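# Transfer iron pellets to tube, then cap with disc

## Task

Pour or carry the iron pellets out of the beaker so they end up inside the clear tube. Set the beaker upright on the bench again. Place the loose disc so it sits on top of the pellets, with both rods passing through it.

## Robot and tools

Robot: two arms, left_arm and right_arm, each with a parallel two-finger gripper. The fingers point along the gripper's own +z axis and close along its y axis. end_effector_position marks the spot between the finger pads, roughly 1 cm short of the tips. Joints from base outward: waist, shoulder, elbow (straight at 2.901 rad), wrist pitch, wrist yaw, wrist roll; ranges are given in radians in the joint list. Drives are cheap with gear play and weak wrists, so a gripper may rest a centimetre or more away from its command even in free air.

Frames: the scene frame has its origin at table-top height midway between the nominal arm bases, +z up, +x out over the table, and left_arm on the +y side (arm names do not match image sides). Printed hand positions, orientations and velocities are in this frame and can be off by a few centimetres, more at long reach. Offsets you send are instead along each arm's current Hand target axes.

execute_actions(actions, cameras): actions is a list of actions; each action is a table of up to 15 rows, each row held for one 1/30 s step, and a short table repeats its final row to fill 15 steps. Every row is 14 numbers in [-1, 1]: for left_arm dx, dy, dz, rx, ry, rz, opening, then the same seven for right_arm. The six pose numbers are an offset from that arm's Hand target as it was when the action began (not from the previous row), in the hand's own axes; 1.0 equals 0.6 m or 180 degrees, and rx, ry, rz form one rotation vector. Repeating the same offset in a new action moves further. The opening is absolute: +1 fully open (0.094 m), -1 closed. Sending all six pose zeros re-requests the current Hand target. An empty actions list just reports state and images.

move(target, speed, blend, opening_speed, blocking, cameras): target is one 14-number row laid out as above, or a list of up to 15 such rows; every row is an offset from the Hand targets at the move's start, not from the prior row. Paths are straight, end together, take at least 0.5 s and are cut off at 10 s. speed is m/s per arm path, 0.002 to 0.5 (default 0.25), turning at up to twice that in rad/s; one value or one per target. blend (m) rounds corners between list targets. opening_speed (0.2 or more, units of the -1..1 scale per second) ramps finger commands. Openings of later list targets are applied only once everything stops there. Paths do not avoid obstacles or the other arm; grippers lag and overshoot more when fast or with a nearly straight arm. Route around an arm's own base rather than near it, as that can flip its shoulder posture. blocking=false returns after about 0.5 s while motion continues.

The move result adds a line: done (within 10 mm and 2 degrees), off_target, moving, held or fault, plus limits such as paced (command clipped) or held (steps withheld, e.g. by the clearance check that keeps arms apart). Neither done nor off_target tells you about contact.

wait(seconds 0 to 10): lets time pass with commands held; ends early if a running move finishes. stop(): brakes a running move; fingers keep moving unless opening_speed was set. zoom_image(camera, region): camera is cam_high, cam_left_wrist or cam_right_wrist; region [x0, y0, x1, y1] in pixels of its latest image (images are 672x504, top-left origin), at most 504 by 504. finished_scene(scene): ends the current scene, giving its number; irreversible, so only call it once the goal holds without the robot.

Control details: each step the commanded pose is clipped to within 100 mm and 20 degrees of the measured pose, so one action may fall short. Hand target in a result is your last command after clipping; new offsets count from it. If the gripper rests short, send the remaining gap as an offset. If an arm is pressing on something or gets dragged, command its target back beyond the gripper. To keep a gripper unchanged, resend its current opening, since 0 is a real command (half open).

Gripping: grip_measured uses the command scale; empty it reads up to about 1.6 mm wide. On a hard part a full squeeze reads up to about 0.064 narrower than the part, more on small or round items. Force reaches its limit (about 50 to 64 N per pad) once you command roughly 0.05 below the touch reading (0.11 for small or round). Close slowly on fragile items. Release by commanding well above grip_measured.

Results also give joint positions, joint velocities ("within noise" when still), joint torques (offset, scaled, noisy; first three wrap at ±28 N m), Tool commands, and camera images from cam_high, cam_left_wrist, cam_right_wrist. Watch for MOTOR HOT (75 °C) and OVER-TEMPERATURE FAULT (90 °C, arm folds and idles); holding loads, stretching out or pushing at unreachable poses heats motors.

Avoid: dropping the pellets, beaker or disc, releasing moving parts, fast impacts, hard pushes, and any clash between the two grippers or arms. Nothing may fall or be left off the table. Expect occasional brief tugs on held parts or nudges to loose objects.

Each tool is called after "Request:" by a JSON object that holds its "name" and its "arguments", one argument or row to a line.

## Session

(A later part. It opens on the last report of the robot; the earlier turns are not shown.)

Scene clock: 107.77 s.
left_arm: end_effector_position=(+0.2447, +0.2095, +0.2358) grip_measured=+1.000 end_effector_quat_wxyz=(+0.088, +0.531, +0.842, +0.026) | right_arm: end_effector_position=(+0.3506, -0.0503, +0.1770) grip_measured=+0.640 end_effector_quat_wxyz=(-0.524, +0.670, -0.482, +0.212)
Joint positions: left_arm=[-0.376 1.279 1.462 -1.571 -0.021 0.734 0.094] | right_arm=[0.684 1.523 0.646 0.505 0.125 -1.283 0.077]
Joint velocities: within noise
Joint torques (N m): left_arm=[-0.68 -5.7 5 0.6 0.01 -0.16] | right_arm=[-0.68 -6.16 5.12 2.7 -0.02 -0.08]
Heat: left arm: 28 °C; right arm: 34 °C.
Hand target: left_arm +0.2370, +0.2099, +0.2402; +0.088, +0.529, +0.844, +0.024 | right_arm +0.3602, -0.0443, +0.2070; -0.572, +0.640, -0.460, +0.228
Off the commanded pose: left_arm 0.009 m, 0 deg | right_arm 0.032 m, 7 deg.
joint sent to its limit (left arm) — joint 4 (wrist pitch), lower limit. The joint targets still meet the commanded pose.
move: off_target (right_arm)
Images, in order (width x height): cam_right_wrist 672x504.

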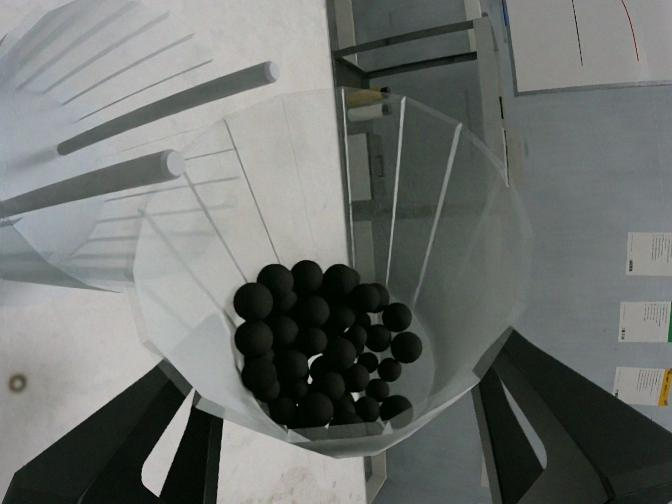

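Request:
{"name": "move", "arguments": {
  "target": [0,0,0,0,0,0,1, 0,0,0,0,0,-0.0667,0.5],
  "speed": 0.12,
  "cameras": ["cam_right_wrist"]
}}

Scene clock: 112.23 s.
left_arm: end_effector_position=(+0.2447, +0.2095, +0.2358) grip_measured=+1.000 end_effector_quat_wxyz=(+0.088, +0.531, +0.842, +0.026) | right_arm: end_effector_position=(+0.3506, -0.0503, +0.1770) grip_measured=+0.640 end_effector_quat_wxyz=(-0.499, +0.716, -0.409, +0.265)
Joint positions: left_arm=[-0.376 1.279 1.462 -1.571 -0.021 0.734 0.094] | right_arm=[0.684 1.523 0.646 0.505 0.125 -1.491 0.077]
Joint velocities: within noise
Joint torques (N m): left_arm=[-0.72 -5.72 4.89 0.61 -0.03 -0.05] | right_arm=[-0.65 -6.19 5.11 2.67 -0.06 -0.1]
Heat: left arm: 28 °C; right arm: 34 °C.
Hand target: left_arm +0.2370, +0.2099, +0.2402; +0.088, +0.529, +0.844, +0.024 | right_arm +0.3602, -0.0443, +0.2070; -0.545, +0.684, -0.391, +0.286
Off the commanded pose: left_arm 0.009 m, 0 deg | right_arm 0.032 m, 7 deg.
joint sent to its limit (left arm) — joint 4 (wrist pitch), lower limit. The joint targets still meet the commanded pose.
move: off_target (right_arm)
Images, in order (width x height): cam_right_wrist 672x504.

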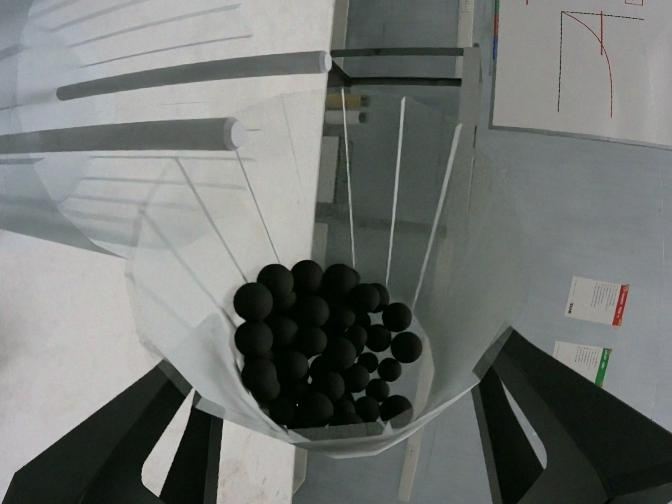

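Request:
{"name": "move", "arguments": {
  "target": [0,0,0,0,0,0,1, -0.0233,0.0008,0,0,0,-0.0556,0.5],
  "speed": 0.1,
  "cameras": ["cam_right_wrist", "cam_high"]
}}

Scene clock: 115.27 s.
left_arm: end_effector_position=(+0.2447, +0.2095, +0.2358) grip_measured=+1.000 end_effector_quat_wxyz=(+0.088, +0.531, +0.842, +0.026) | right_arm: end_effector_position=(+0.3452, -0.0430, +0.1758) grip_measured=+0.640 end_effector_quat_wxyz=(-0.473, +0.751, -0.342, +0.310)
Joint positions: left_arm=[-0.376 1.279 1.462 -1.571 -0.021 0.734 0.094] | right_arm=[0.716 1.529 0.646 0.51 0.154 -1.663 0.077]
Joint velocities: within noise
Joint torques (N m): left_arm=[-0.75 -5.64 4.96 0.65 -0.01 -0.08] | right_arm=[0.57 -6.12 5.63 2.58 0.14 -0.07]
Heat: left arm: 28 °C; right arm: 34 °C.
Hand target: left_arm +0.2370, +0.2099, +0.2402; +0.088, +0.529, +0.844, +0.024 | right_arm +0.3527, -0.0325, +0.2070; -0.518, +0.716, -0.330, +0.333
Off the commanded pose: left_arm 0.009 m, 0 deg | right_arm 0.034 m, 7 deg.
joint sent to its limit (left arm) — joint 4 (wrist pitch), lower limit. The joint targets still meet the commanded pose.
move: off_target (right_arm)
Images, in order (width x height): cam_high 672x504, cam_right_wrist 672x504.

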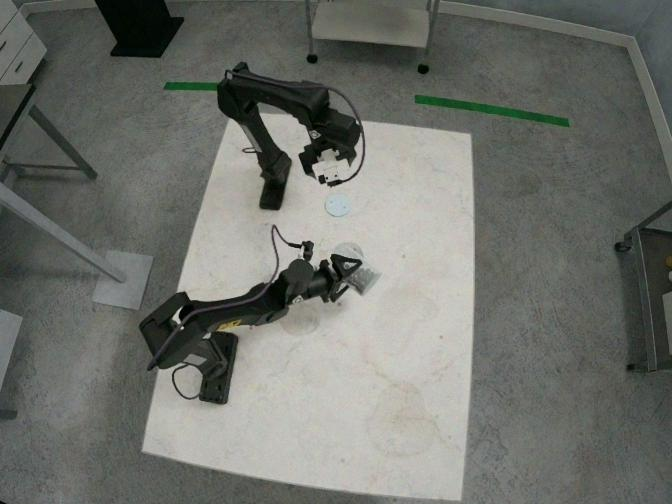

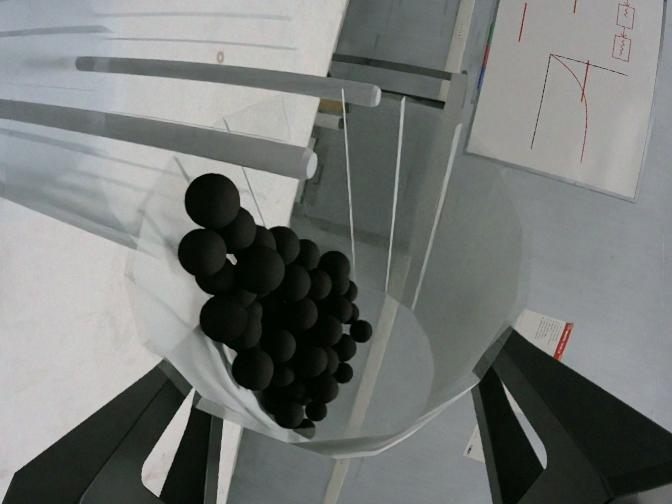

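Request:
{"name": "move", "arguments": {
  "target": [0,0,0,0,0,0,1, 0.001,-0.0063,0.029,0,0,0,0.5],
  "speed": 0.1,
  "cameras": ["cam_right_wrist"]
}}

Scene clock: 118.13 s.
left_arm: end_effector_position=(+0.2447, +0.2095, +0.2358) grip_measured=+1.000 end_effector_quat_wxyz=(+0.088, +0.531, +0.842, +0.026) | right_arm: end_effector_position=(+0.3550, -0.0343, +0.1754) grip_measured=+0.640 end_effector_quat_wxyz=(-0.480, +0.746, -0.339, +0.314)
Joint positions: left_arm=[-0.376 1.279 1.462 -1.571 -0.021 0.734 0.094] | right_arm=[0.716 1.588 0.678 0.556 0.154 -1.666 0.077]
Joint velocities: within noise
Joint torques (N m): left_arm=[-0.9 -5.72 5 0.57 0.05 -0.12] | right_arm=[-0.17 -5.98 7.95 2.28 0.02 -0.04]
Heat: left arm: 28 °C; right arm: 34 °C.
Hand target: left_arm +0.2370, +0.2099, +0.2402; +0.088, +0.529, +0.844, +0.024 | right_arm +0.3677, -0.0229, +0.2065; -0.518, +0.716, -0.330, +0.333
Off the commanded pose: left_arm 0.009 m, 0 deg | right_arm 0.035 m, 6 deg.
joint sent to its limit (left arm) — joint 4 (wrist pitch), lower limit. The joint targets still meet the commanded pose.
move: off_target (right_arm)
Images, in order (width x height): cam_right_wrist 672x504.

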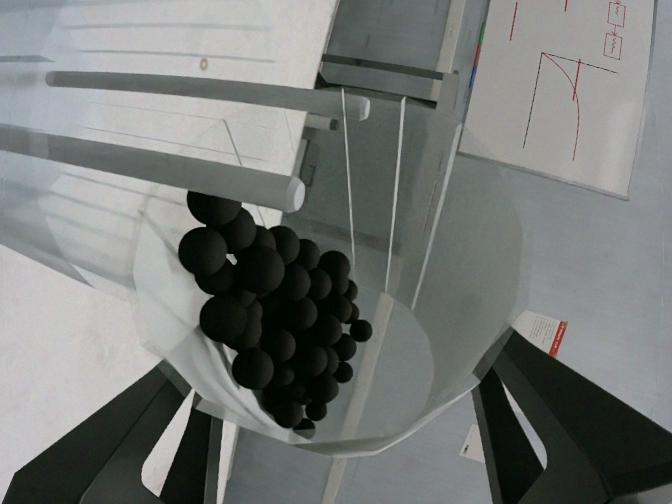

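Request:
{"name": "move", "arguments": {
  "target": [0,0,0,0,0,0,1, -0.0167,0.0006,0,0,0,-0.0556,0.5],
  "speed": 0.1,
  "cameras": ["cam_right_wrist", "cam_high"]
}}

Scene clock: 120.63 s.
left_arm: end_effector_position=(+0.2447, +0.2095, +0.2358) grip_measured=+1.000 end_effector_quat_wxyz=(+0.088, +0.531, +0.842, +0.026) | right_arm: end_effector_position=(+0.3526, -0.0272, +0.1778) grip_measured=+0.640 end_effector_quat_wxyz=(-0.455, +0.769, -0.272, +0.358)
Joint positions: left_arm=[-0.376 1.279 1.462 -1.571 -0.021 0.734 0.094] | right_arm=[0.741 1.597 0.685 0.571 0.179 -1.834 0.077]
Joint velocities: within noise
Joint torques (N m): left_arm=[-0.94 -5.42 5.07 0.59 -0.01 -0.12] | right_arm=[0.66 -5.85 7.72 2.18 0.08 -0.07]
Heat: left arm: 28 °C; right arm: 34 °C.
Hand target: left_arm +0.2370, +0.2099, +0.2402; +0.088, +0.529, +0.844, +0.024 | right_arm +0.3621, -0.0148, +0.2048; -0.487, +0.742, -0.266, +0.377
Off the commanded pose: left_arm 0.009 m, 0 deg | right_arm 0.031 m, 5 deg.
joint sent to its limit (left arm) — joint 4 (wrist pitch), lower limit. The joint targets still meet the commanded pose.
move: off_target (right_arm)
Images, in order (width x height): cam_high 672x504, cam_right_wrist 672x504.

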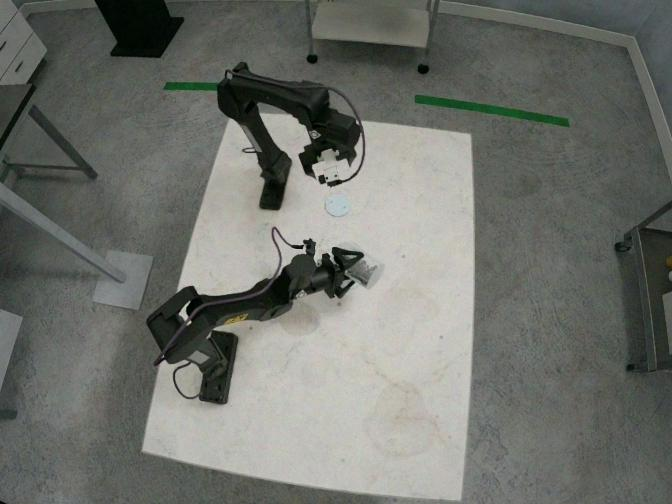

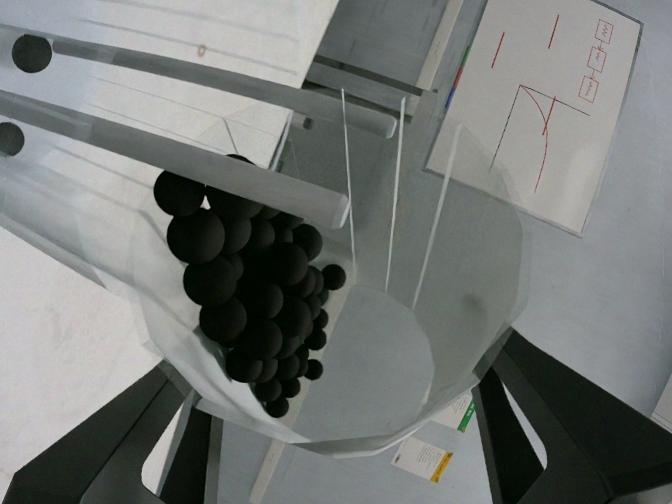

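Request:
{"name": "move", "arguments": {
  "target": [0,0,0,0,0,0,1, -0.0150,0.0006,0,0,0,-0.0556,0.5],
  "speed": 0.1,
  "cameras": ["cam_right_wrist"]
}}

Scene clock: 122.93 s.
left_arm: end_effector_position=(+0.2447, +0.2095, +0.2358) grip_measured=+1.000 end_effector_quat_wxyz=(+0.088, +0.531, +0.842, +0.026) | right_arm: end_effector_position=(+0.3491, -0.0189, +0.1777) grip_measured=+0.640 end_effector_quat_wxyz=(-0.430, +0.784, -0.209, +0.395)
Joint positions: left_arm=[-0.376 1.279 1.462 -1.571 -0.021 0.734 0.094] | right_arm=[0.768 1.614 0.688 0.595 0.203 -1.985 0.077]
Joint velocities: within noise
Joint torques (N m): left_arm=[-0.8 -5.7 5.08 0.56 -0.05 -0.13] | right_arm=[0.69 -6.19 7.31 2.07 0.14 -0.15]
Heat: left arm: 28 °C; right arm: 34 °C.
Hand target: left_arm +0.2370, +0.2099, +0.2402; +0.088, +0.529, +0.844, +0.024 | right_arm +0.3569, -0.0081, +0.2018; -0.452, +0.762, -0.200, +0.418
Off the commanded pose: left_arm 0.009 m, 0 deg | right_arm 0.028 m, 5 deg.
joint sent to its limit (left arm) — joint 4 (wrist pitch), lower limit. The joint targets still meet the commanded pose.
move: off_target (right_arm)
Images, in order (width x height): cam_right_wrist 672x504.

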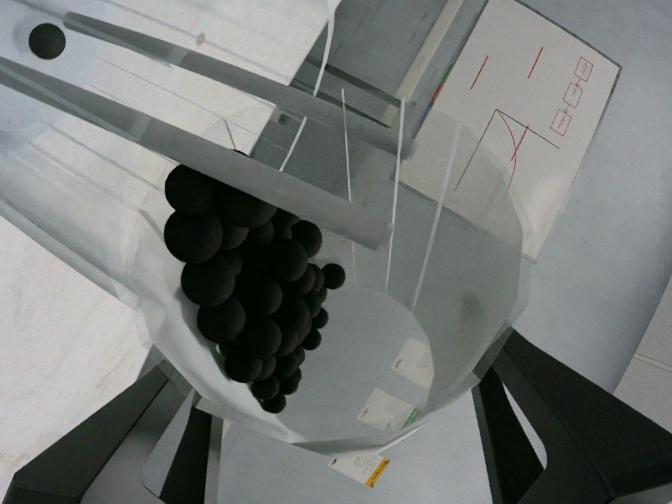

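Request:
{"name": "move", "arguments": {
  "target": [0,0,0,0,0,0,1, 0.0265,0.0142,0,0,0,0,0.5],
  "speed": 0.06,
  "cameras": ["cam_right_wrist"]
}}

Scene clock: 126.73 s.
left_arm: end_effector_position=(+0.2447, +0.2095, +0.2358) grip_measured=+1.000 end_effector_quat_wxyz=(+0.088, +0.531, +0.842, +0.026) | right_arm: end_effector_position=(+0.3526, -0.0207, +0.1786) grip_measured=+0.640 end_effector_quat_wxyz=(-0.438, +0.786, -0.201, +0.388)
Joint positions: left_arm=[-0.376 1.279 1.462 -1.571 -0.021 0.734 0.094] | right_arm=[0.739 1.614 0.688 0.602 0.148 -1.996 0.077]
Joint velocities: within noise
Joint torques (N m): left_arm=[-0.83 -5.53 4.93 0.65 -0.05 -0.1] | right_arm=[-1.29 -7.05 6.43 2.09 0.12 -0.21]
Heat: left arm: 28 °C; right arm: 34 °C.
Hand target: left_arm +0.2370, +0.2099, +0.2402; +0.088, +0.529, +0.844, +0.024 | right_arm +0.3666, -0.0233, +0.2017; -0.452, +0.762, -0.200, +0.418
Off the commanded pose: left_arm 0.009 m, 0 deg | right_arm 0.027 m, 5 deg.
joint sent to its limit (left arm) — joint 4 (wrist pitch), lower limit. The joint targets still meet the commanded pose.
move: off_target (right_arm)
Images, in order (width x height): cam_right_wrist 672x504.

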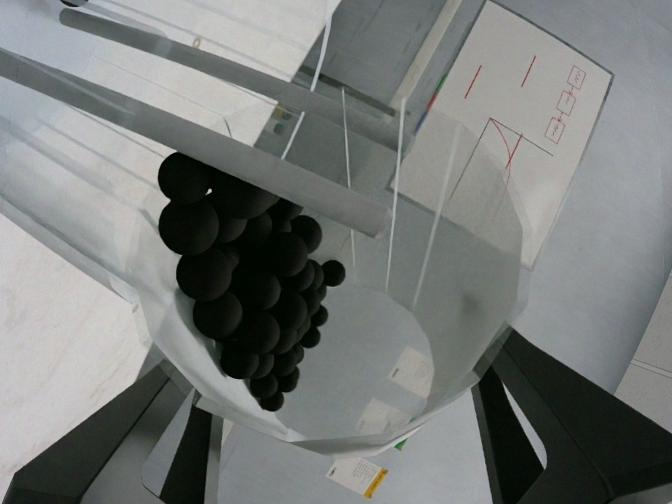

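Request:
{"name": "move", "arguments": {
  "target": [0,0,0,0,0,0,1, 0.0177,0.0095,0,0,0,0,0.5],
  "speed": 0.06,
  "cameras": ["cam_right_wrist", "cam_high"]
}}

Scene clock: 129.10 s.
left_arm: end_effector_position=(+0.2447, +0.2095, +0.2358) grip_measured=+1.000 end_effector_quat_wxyz=(+0.088, +0.531, +0.842, +0.026) | right_arm: end_effector_position=(+0.3616, -0.0284, +0.1829) grip_measured=+0.640 end_effector_quat_wxyz=(-0.445, +0.781, -0.196, +0.391)
Joint positions: left_arm=[-0.376 1.279 1.462 -1.571 -0.021 0.734 0.094] | right_arm=[0.696 1.614 0.688 0.622 0.102 -2.015 0.077]
Joint velocities: within noise
Joint torques (N m): left_arm=[-0.61 -5.71 4.85 0.62 -0.01 -0.17] | right_arm=[-0.99 -7.38 5.93 1.93 0.19 -0.08]
Heat: left arm: 28 °C; right arm: 34 °C.
Hand target: left_arm +0.2370, +0.2099, +0.2402; +0.088, +0.529, +0.844, +0.024 | right_arm +0.3730, -0.0335, +0.2016; -0.452, +0.762, -0.200, +0.418
Off the commanded pose: left_arm 0.009 m, 0 deg | right_arm 0.023 m, 4 deg.
joint sent to its limit (left arm) — joint 4 (wrist pitch), lower limit. The joint targets still meet the commanded pose.
move: off_target (right_arm)
Images, in order (width x height): cam_high 672x504, cam_right_wrist 672x504.

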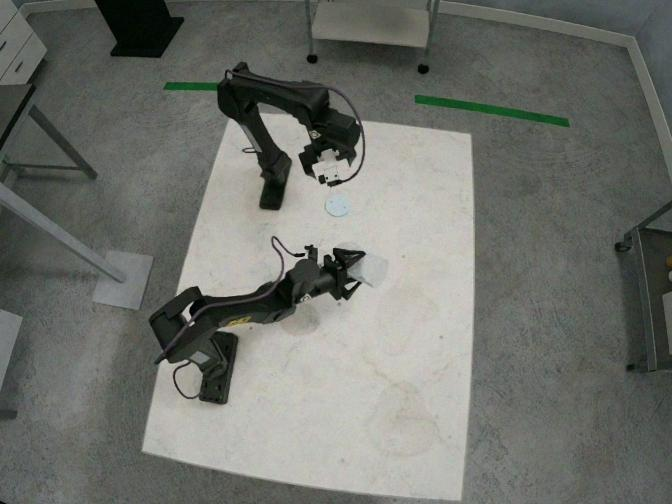

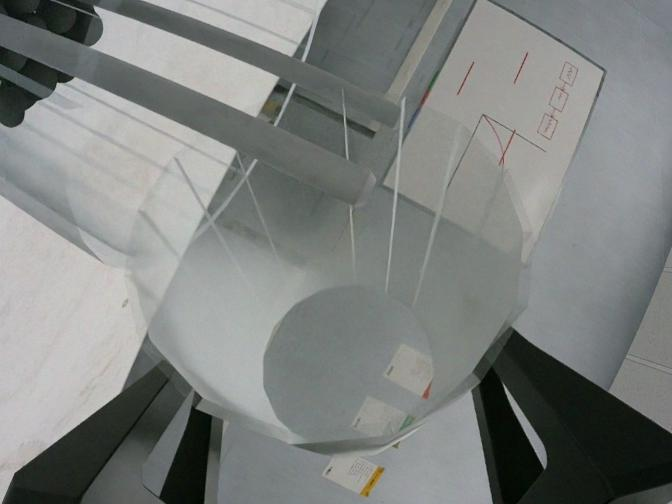

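Request:
{"name": "zoom_image", "arguments": {
  "camera": "cam_high",
  "region": [230, 180, 430, 360]
}}

Request:
{"name": "zoom_image", "arguments": {
  "camera": "cam_right_wrist",
  "region": [0, 0, 440, 470]
}}

Scaled by 2.520.

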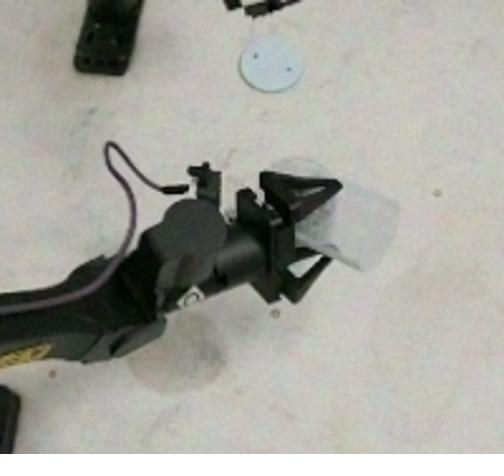

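Scaled by 1.072 from the camera's 672x504 image, which has a finer 960x720 frame.

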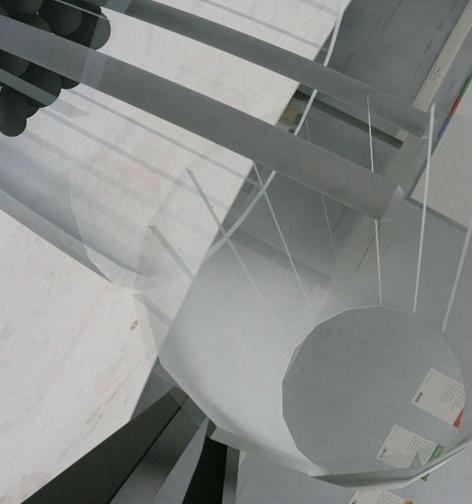

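Request:
{"name": "move", "arguments": {
  "target": [
    [0,0,0,0,0,0,1, 0.1033,0.0185,-0.008,0,0,0,0.5],
    [0,0,0,0,0,0,1, 0.0903,0.2238,-0.2673,-0.1355,-0.1521,0.5842,0.5]
  ],
  "speed": [0.12, 0.25],
  "blend": [0.02, 0]
}}

Scene clock: 137.40 s.
left_arm: end_effector_position=(+0.2447, +0.2095, +0.2358) grip_measured=+1.000 end_effector_quat_wxyz=(+0.088, +0.531, +0.842, +0.026) | right_arm: end_effector_position=(+0.2820, -0.2253, +0.1400) grip_measured=+0.640 end_effector_quat_wxyz=(+0.472, -0.437, +0.707, +0.294)
Joint positions: left_arm=[-0.376 1.279 1.462 -1.571 -0.021 0.734 0.094] | right_arm=[-0.279 1.414 0.574 -0.291 -1.136 -1.09 0.077]
Joint velocities: within noise
Joint torques (N m): left_arm=[-0.66 -5.61 5.18 0.6 -0.04 -0.09] | right_arm=[-0.76 -3.79 5.39 0.6 -0.92 -0.1]
Heat: left arm: 28 °C; right arm: 34 °C.
Hand target: left_arm +0.2370, +0.2099, +0.2402; +0.088, +0.529, +0.844, +0.024 | right_arm +0.2825, -0.2228, +0.1501; +0.484, -0.440, +0.691, +0.308
Off the commanded pose: left_arm 0.009 m, 0 deg | right_arm 0.010 m, 3 deg.
joint sent to its limit (left arm) — joint 4 (wrist pitch), lower limit. The joint targets still meet the commanded pose.
move: off_target (right_arm)

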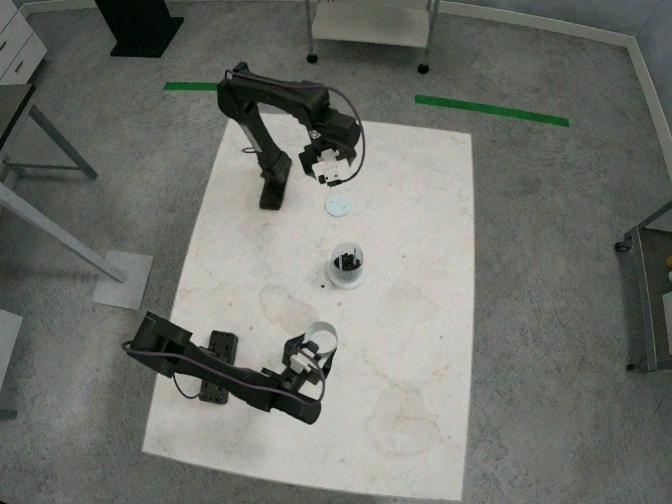

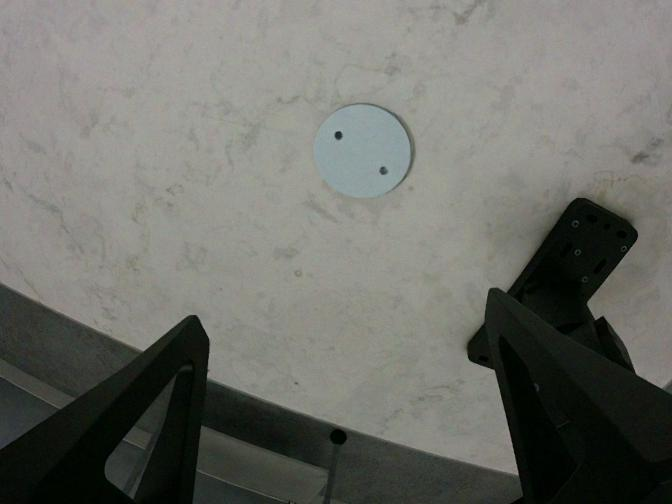

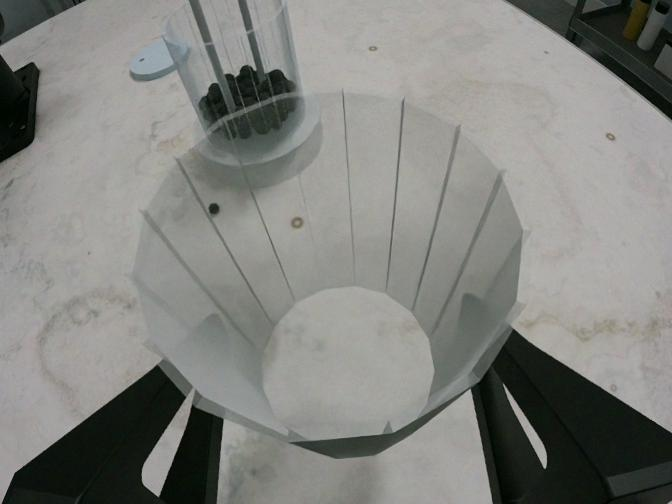

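Request:
{"name": "zoom_image", "arguments": {
  "camera": "cam_high",
  "region": [280, 200, 400, 320]
}}

Request:
{"name": "zoom_image", "arguments": {
  "camera": "cam_right_wrist",
  "region": [120, 0, 380, 300]
}}

Scaled by 4.200.

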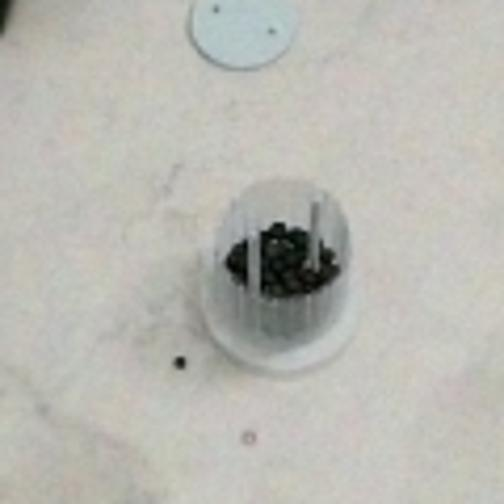

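Scaled by 1.680 from the camera's 672x504 image, which has a finer 960x720 frame.

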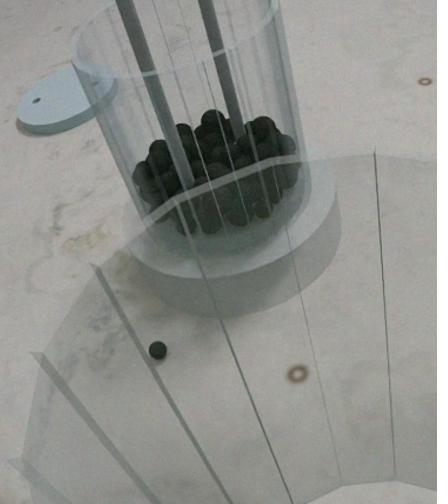

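Request:
{"name": "move", "arguments": {
  "target": [0,0,0,0,0,0,1, 0.1253,0,0.0456,0,0,0,0.5],
  "speed": 0.1,
  "cameras": ["cam_right_wrist"]
}}

Scene clock: 142.53 s.
left_arm: end_effector_position=(+0.2447, +0.2095, +0.2358) grip_measured=+1.000 end_effector_quat_wxyz=(+0.088, +0.531, +0.842, +0.026) | right_arm: end_effector_position=(+0.2827, -0.2252, +0.0642) grip_measured=+0.640 end_effector_quat_wxyz=(+0.469, -0.441, +0.705, +0.298)
Joint positions: left_arm=[-0.376 1.279 1.462 -1.571 -0.021 0.734 0.094] | right_arm=[-0.279 1.735 0.462 0.108 -1.141 -1.123 0.077]
Joint velocities: within noise
Joint torques (N m): left_arm=[-0.64 -5.41 5.04 0.64 -0.04 -0.14] | right_arm=[-0.57 -4.85 2.33 0.95 -0.88 0.11]
Heat: left arm: 28 °C; right arm: 33 °C.
Hand target: left_arm +0.2370, +0.2099, +0.2402; +0.088, +0.529, +0.844, +0.024 | right_arm +0.2825, -0.2228, +0.0701; +0.484, -0.440, +0.691, +0.308
Off the commanded pose: left_arm 0.009 m, 0 deg | right_arm 0.006 m, 3 deg.
joint sent to its limit (left arm) — joint 4 (wrist pitch), lower limit. The joint targets still meet the commanded pose.
move: off_target (right_arm)
Images, in order (width x height): cam_right_wrist 672x504.

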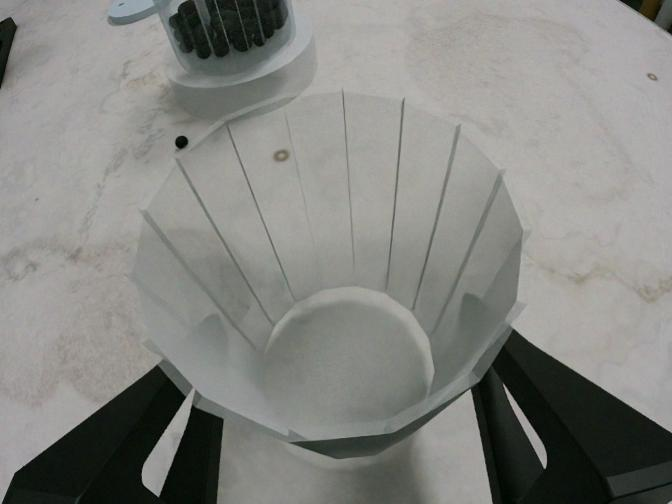

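Request:
{"name": "move", "arguments": {
  "target": [0,0,0,0,0,0,1, 0.0175,0,0.0064,0,0,0,0.5],
  "speed": 0.03,
  "cameras": ["cam_right_wrist"]
}}

Scene clock: 144.07 s.
left_arm: end_effector_position=(+0.2447, +0.2095, +0.2358) grip_measured=+1.000 end_effector_quat_wxyz=(+0.088, +0.531, +0.842, +0.026) | right_arm: end_effector_position=(+0.2831, -0.2245, +0.0555) grip_measured=+0.640 end_effector_quat_wxyz=(+0.473, -0.443, +0.700, +0.299)
Joint positions: left_arm=[-0.376 1.279 1.462 -1.571 -0.021 0.734 0.094] | right_arm=[-0.279 1.79 0.453 0.178 -1.151 -1.125 0.077]
Joint velocities: within noise
Joint torques (N m): left_arm=[-0.59 -5.59 5.22 0.61 0.01 -0.12] | right_arm=[-0.61 -4.71 2.06 1 -0.76 0.15]
Heat: left arm: 28 °C; right arm: 33 °C.
Hand target: left_arm +0.2370, +0.2099, +0.2402; +0.088, +0.529, +0.844, +0.024 | right_arm +0.2825, -0.2228, +0.0589; +0.484, -0.440, +0.691, +0.308
Off the commanded pose: left_arm 0.009 m, 0 deg | right_arm 0.004 m, 2 deg.
joint sent to its limit (left arm) — joint 4 (wrist pitch), lower limit. The joint targets still meet the commanded pose.
move: done
Images, in order (width x height): cam_right_wrist 672x504.

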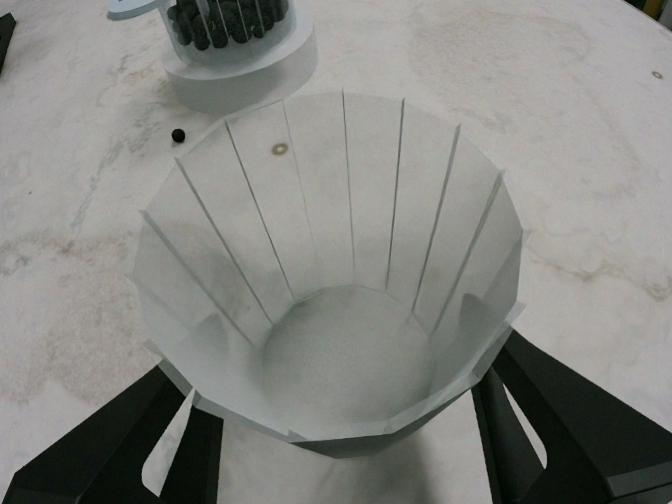

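Request:
{"name": "move", "arguments": {
  "target": [
    [0,0,0,0,0,0,1, 0.0031,0,0.0011,0,0,0,0.5],
    [0,0,0,0,0,0,1, 0.0031,0,0.0011,0,0,0,1.0]
  ],
  "speed": 0.03,
  "opening_speed": 0.5,
  "cameras": ["cam_right_wrist"]
}}

Scene clock: 146.90 s.
left_arm: end_effector_position=(+0.2447, +0.2095, +0.2358) grip_measured=+1.000 end_effector_quat_wxyz=(+0.088, +0.531, +0.842, +0.026) | right_arm: end_effector_position=(+0.2840, -0.2240, +0.0551) grip_measured=+0.998 end_effector_quat_wxyz=(+0.476, -0.445, +0.697, +0.299)
Joint positions: left_arm=[-0.376 1.279 1.462 -1.571 -0.021 0.734 0.094] | right_arm=[-0.278 1.799 0.453 0.195 -1.156 -1.125 0.094]
Joint velocities: within noise
Joint torques (N m): left_arm=[-0.77 -5.52 5.04 0.65 0 -0.12] | right_arm=[-0.7 -4.74 1.85 0.93 -0.71 0.12]
Heat: left arm: 28 °C; right arm: 33 °C.
Hand target: left_arm +0.2370, +0.2099, +0.2402; +0.088, +0.529, +0.844, +0.024 | right_arm +0.2825, -0.2228, +0.0569; +0.484, -0.440, +0.691, +0.308
Off the commanded pose: left_arm 0.009 m, 0 deg | right_arm 0.003 m, 2 deg.
joint sent to its limit (left arm) — joint 4 (wrist pitch), lower limit. The joint targets still meet the commanded pose.
move: done
Images, in order (width x height): cam_right_wrist 672x504.

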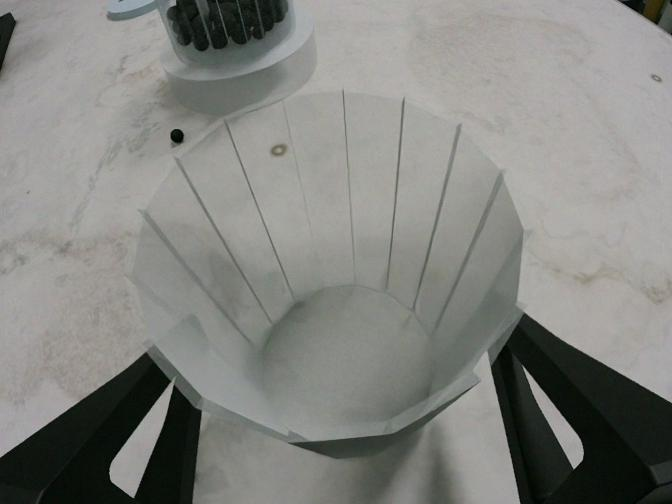

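Request:
{"name": "move", "arguments": {
  "target": [
    [0.032,-0.009,0.1817,0.0358,-0.0131,-0.0484,1, -0.1723,0,-0.0627,0,0,0,1],
    [0.032,-0.009,0.1817,0.0358,-0.0131,-0.0484,1, -0.1043,0.1992,0.1252,0.092,0.165,0.0645,-0.25]
  ],
  "speed": [0.15, 0.2]
}}

Scene clock: 157.83 s.
left_arm: end_effector_position=(+0.2395, +0.2233, +0.1262) grip_measured=+1.000 end_effector_quat_wxyz=(+0.056, +0.469, +0.880, -0.036) | right_arm: end_effector_position=(+0.2062, -0.0978, +0.0779) grip_measured=-0.248 end_effector_quat_wxyz=(+0.302, -0.366, +0.871, +0.126)
Joint positions: left_arm=[-0.224 1.24 0.997 -1.237 0.097 0.734 0.094] | right_arm=[0.807 1.226 0.451 -0.13 0.016 0.02 0.035]
Joint velocities: within noise
Joint torques (N m): left_arm=[0.49 -4.98 5.39 0.79 0.23 -0.02] | right_arm=[0.69 -2.77 7.41 1.19 0.11 0.22]
Heat: left arm: 28 °C; right arm: 33 °C.
Hand target: left_arm +0.2431, +0.2190, +0.1299; +0.077, +0.468, +0.879, -0.041 | right_arm +0.2131, -0.0889, +0.0900; +0.316, -0.360, +0.868, +0.131
Off the commanded pose: left_arm 0.007 m, 3 deg | right_arm 0.017 m, 2 deg.
move: off_target (left_arm, right_arm); target 2's new opening was sent with right_arm's hand 0.016 m and 2 deg from that target

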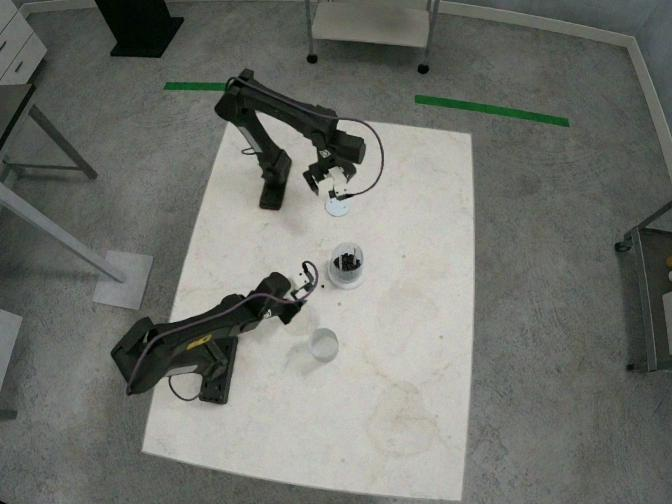

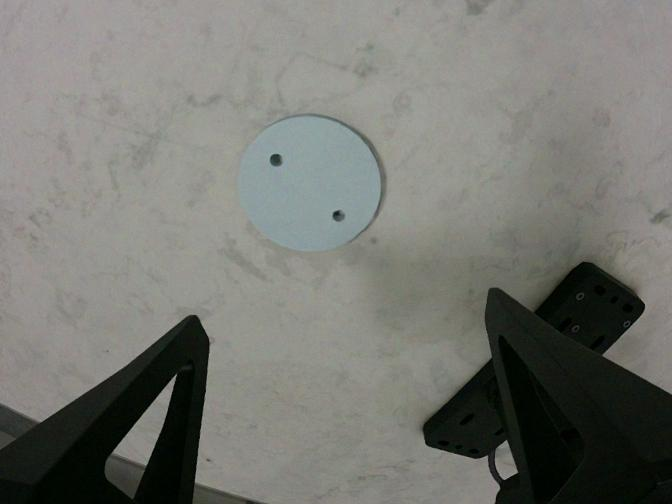

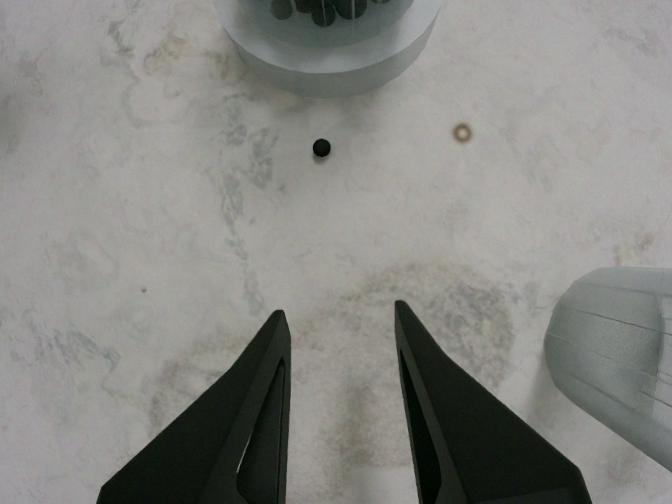

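Request:
{"name": "execute_actions", "arguments": {
  "actions": []
}}

Scene clock: 161.87 s.
left_arm: end_effector_position=(+0.2395, +0.2233, +0.1262) grip_measured=+1.000 end_effector_quat_wxyz=(+0.056, +0.469, +0.880, -0.036) | right_arm: end_effector_position=(+0.2062, -0.0978, +0.0779) grip_measured=-0.248 end_effector_quat_wxyz=(+0.302, -0.366, +0.871, +0.126)
Joint positions: left_arm=[-0.224 1.24 0.997 -1.237 0.097 0.734 0.094] | right_arm=[0.807 1.226 0.451 -0.13 0.016 0.02 0.035]
Joint velocities: within noise
Joint torques (N m): left_arm=[0.57 -5.29 5.55 0.75 0.22 0.02] | right_arm=[0.72 -2.84 7.34 1.18 0.12 0.17]
Heat: left arm: 28 °C; right arm: 33 °C.
Hand target: left_arm +0.2431, +0.2190, +0.1299; +0.077, +0.468, +0.879, -0.041 | right_arm +0.2131, -0.0889, +0.0900; +0.316, -0.360, +0.868, +0.131
Tool commands: left_gripper/opening=+1.0 right_gripper/opening=-0.25
Off the commanded pose: left_arm 0.007 m, 3 deg | right_arm 0.017 m, 2 deg.

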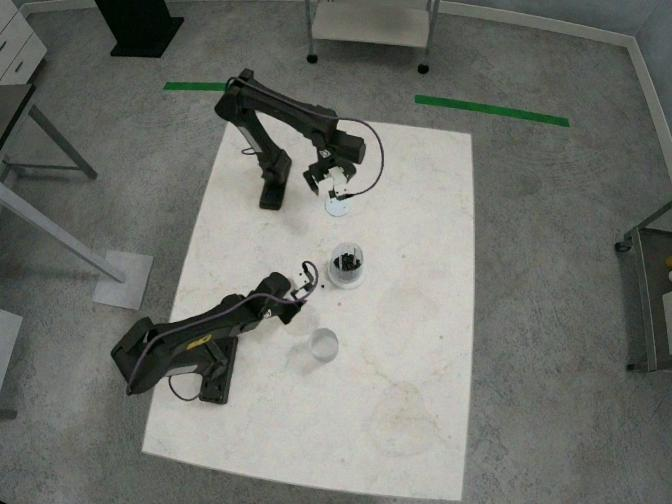

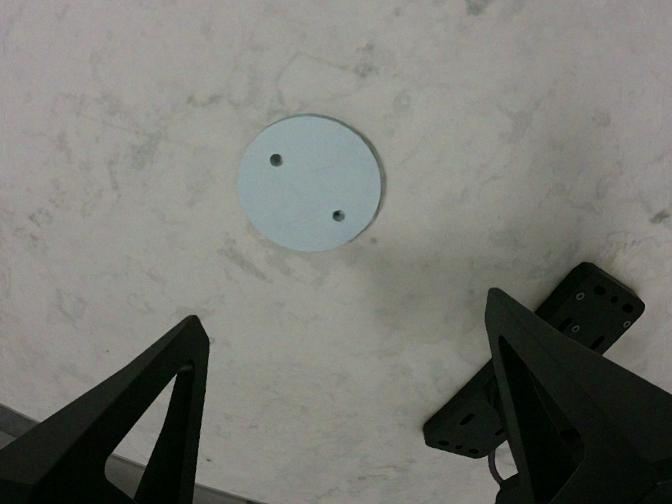

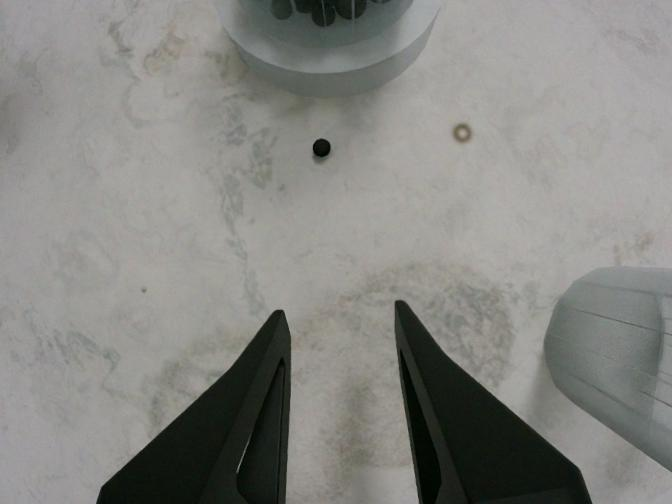

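Request:
{"name": "move", "arguments": {
  "target": [0,0,0,0,0,0,1, 0.0042,0.0153,0.0944,0,0,0,-0.25],
  "speed": 0.1,
  "cameras": ["cam_right_wrist"]
}}

Scene clock: 167.00 s.
left_arm: end_effector_position=(+0.2395, +0.2233, +0.1262) grip_measured=+1.000 end_effector_quat_wxyz=(+0.056, +0.469, +0.880, -0.036) | right_arm: end_effector_position=(+0.2185, -0.0729, +0.0318) grip_measured=-0.248 end_effector_quat_wxyz=(+0.288, -0.370, +0.875, +0.120)
Joint positions: left_arm=[-0.224 1.24 0.997 -1.237 0.097 0.734 0.094] | right_arm=[0.842 1.531 0.468 0.125 0.036 0.044 0.035]
Joint velocities: within noise
Joint torques (N m): left_arm=[0.38 -4.98 5.29 0.78 0.23 0.01] | right_arm=[0.55 -4.18 6.15 1.48 0.08 0.18]
Heat: left arm: 28 °C; right arm: 32 °C.
Hand target: left_arm +0.2431, +0.2190, +0.1299; +0.077, +0.468, +0.879, -0.041 | right_arm +0.2309, -0.0580, +0.0450; +0.316, -0.360, +0.868, +0.131
Off the commanded pose: left_arm 0.007 m, 3 deg | right_arm 0.023 m, 4 deg.
move: off_target (left_arm, right_arm)
Images, in order (width x height): cam_right_wrist 672x504.

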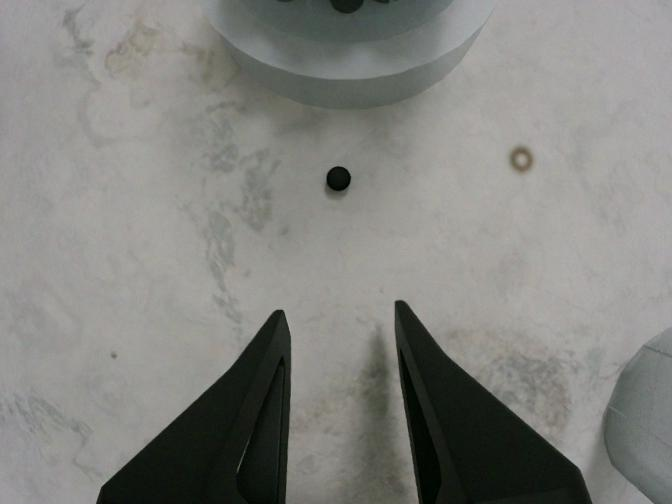

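Request:
{"name": "move", "arguments": {
  "target": [0,0,0,0,0,0,1, -0.0290,-0.0036,0.0461,0,0,0,-0.25],
  "speed": 0.08,
  "cameras": ["cam_right_wrist"]
}}

Scene clock: 170.37 s.
left_arm: end_effector_position=(+0.2395, +0.2233, +0.1262) grip_measured=+1.000 end_effector_quat_wxyz=(+0.056, +0.469, +0.880, -0.036) | right_arm: end_effector_position=(+0.2391, -0.0491, +0.0234) grip_measured=-0.248 end_effector_quat_wxyz=(+0.289, -0.369, +0.875, +0.121)
Joint positions: left_arm=[-0.224 1.24 0.997 -1.237 0.097 0.734 0.094] | right_arm=[0.842 1.68 0.571 0.175 0.036 0.046 0.035]
Joint velocities: within noise
Joint torques (N m): left_arm=[0.7 -4.97 5.71 0.78 0.25 -0.09] | right_arm=[-0.68 -5.38 5.89 1.51 0 0]
Heat: left arm: 28 °C; right arm: 32 °C.
Hand target: left_arm +0.2431, +0.2190, +0.1299; +0.077, +0.468, +0.879, -0.041 | right_arm +0.2545, -0.0376, +0.0350; +0.316, -0.360, +0.868, +0.131
Off the commanded pose: left_arm 0.007 m, 3 deg | right_arm 0.022 m, 3 deg.
move: off_target (left_arm, right_arm)
Images, in order (width x height): cam_right_wrist 672x504.

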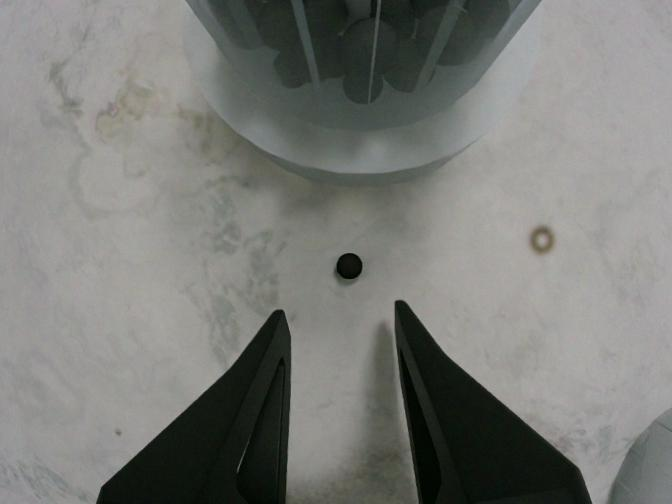

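Request:
{"name": "move", "arguments": {
  "target": [0,0,0,0,0,0,1, -0.0028,-0.0063,0.0298,0,0,0,-0.25],
  "speed": 0.05,
  "cameras": ["cam_right_wrist"]
}}

Scene clock: 172.43 s.
left_arm: end_effector_position=(+0.2395, +0.2233, +0.1262) grip_measured=+1.000 end_effector_quat_wxyz=(+0.056, +0.469, +0.880, -0.036) | right_arm: end_effector_position=(+0.2505, -0.0430, +0.0129) grip_measured=-0.248 end_effector_quat_wxyz=(+0.290, -0.362, +0.877, +0.121)
Joint positions: left_arm=[-0.224 1.24 0.997 -1.237 0.097 0.734 0.094] | right_arm=[0.828 1.761 0.605 0.224 0.033 0.047 0.035]
Joint velocities: within noise
Joint torques (N m): left_arm=[0.46 -4.83 5.53 0.78 0.23 0.01] | right_arm=[-0.68 -5.3 5.86 1.57 -0.07 -0.08]
Heat: left arm: 28 °C; right arm: 32 °C.
Hand target: left_arm +0.2431, +0.2190, +0.1299; +0.077, +0.468, +0.879, -0.041 | right_arm +0.2662, -0.0312, +0.0224; +0.316, -0.360, +0.868, +0.131
Off the commanded pose: left_arm 0.007 m, 3 deg | right_arm 0.022 m, 3 deg.
move: off_target (left_arm, right_arm)
Images, in order (width x height): cam_right_wrist 672x504.

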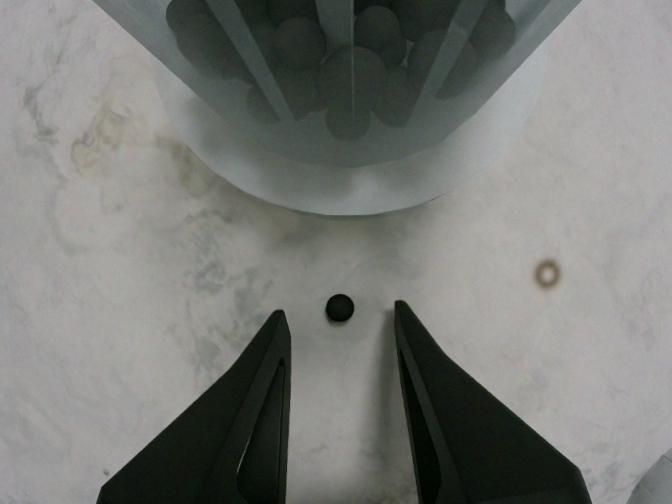

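Request:
{"name": "move", "arguments": {
  "target": [0,0,0,0,0,0,1, 0,0,0.0083,0,0,0,-0.25],
  "speed": 0.03,
  "cameras": ["cam_right_wrist"]
}}

Scene clock: 174.13 s.
left_arm: end_effector_position=(+0.2395, +0.2233, +0.1262) grip_measured=+1.000 end_effector_quat_wxyz=(+0.056, +0.469, +0.880, -0.036) | right_arm: end_effector_position=(+0.2557, -0.0377, +0.0128) grip_measured=-0.248 end_effector_quat_wxyz=(+0.300, -0.360, +0.874, +0.126)
Joint positions: left_arm=[-0.224 1.24 0.997 -1.237 0.097 0.734 0.094] | right_arm=[0.827 1.784 0.611 0.266 0.031 0.047 0.035]
Joint velocities: within noise
Joint torques (N m): left_arm=[0.69 -4.88 5.49 0.76 0.2 -0.03] | right_arm=[-0.7 -5.11 6.01 1.37 -0.03 -0.1]
Heat: left arm: 28 °C; right arm: 32 °C.
Hand target: left_arm +0.2431, +0.2190, +0.1299; +0.077, +0.468, +0.879, -0.041 | right_arm +0.2684, -0.0290, +0.0185; +0.316, -0.360, +0.868, +0.131
Off the commanded pose: left_arm 0.007 m, 3 deg | right_arm 0.016 m, 2 deg.
move: off_target (left_arm, right_arm)
Images, in order (width x height): cam_right_wrist 672x504.

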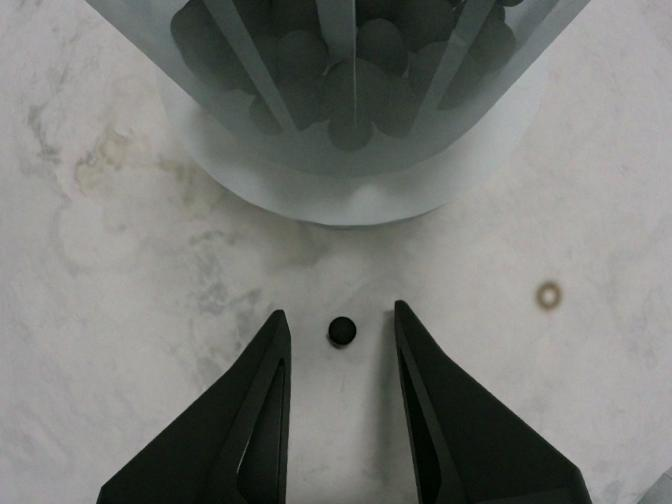

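Request:
{"name": "zoom_image", "arguments": {
  "camera": "cam_right_wrist",
  "region": [230, 260, 460, 500]
}}

Scaled by 2.100 from the camera's 672x504 image, which has a finer 960x720 frame.

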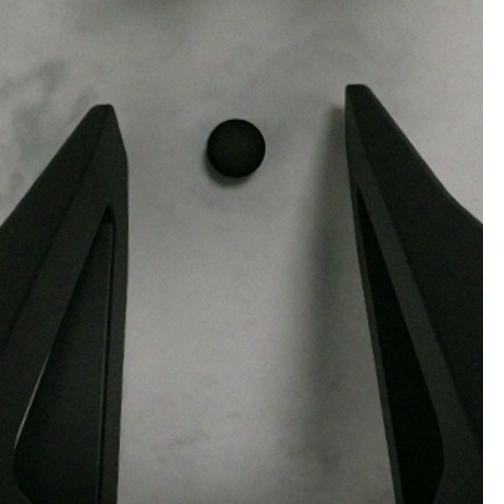

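Request:
{"name": "move", "arguments": {
  "target": [0,0,0,0,0,0,1, 0.0090,0,0.0055,0,0,0,-0.25],
  "speed": 0.03,
  "cameras": ["cam_right_wrist"]
}}

Scene clock: 179.13 s.
left_arm: end_effector_position=(+0.2395, +0.2233, +0.1262) grip_measured=+1.000 end_effector_quat_wxyz=(+0.056, +0.469, +0.880, -0.036) | right_arm: end_effector_position=(+0.2589, -0.0342, +0.0127) grip_measured=-0.248 end_effector_quat_wxyz=(+0.308, -0.359, +0.871, +0.131)
Joint positions: left_arm=[-0.224 1.24 0.997 -1.237 0.097 0.734 0.094] | right_arm=[0.825 1.799 0.611 0.301 0.028 0.047 0.035]
Joint velocities: within noise
Joint torques (N m): left_arm=[0.43 -5.05 5.52 0.75 0.2 -0.01] | right_arm=[-0.72 -4.98 4.92 1.37 0 -0.08]
Heat: left arm: 28 °C; right arm: 33 °C.
Hand target: left_arm +0.2431, +0.2190, +0.1299; +0.077, +0.468, +0.879, -0.041 | right_arm +0.2670, -0.0304, +0.0125; +0.316, -0.360, +0.868, +0.131
Off the commanded pose: left_arm 0.007 m, 3 deg | right_arm 0.009 m, 1 deg.
move: off_target (left_arm)
Images, in order (width x height): cam_right_wrist 672x504.

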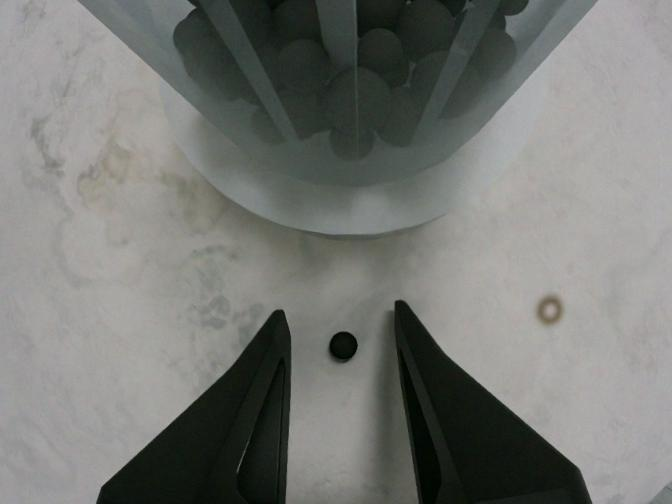

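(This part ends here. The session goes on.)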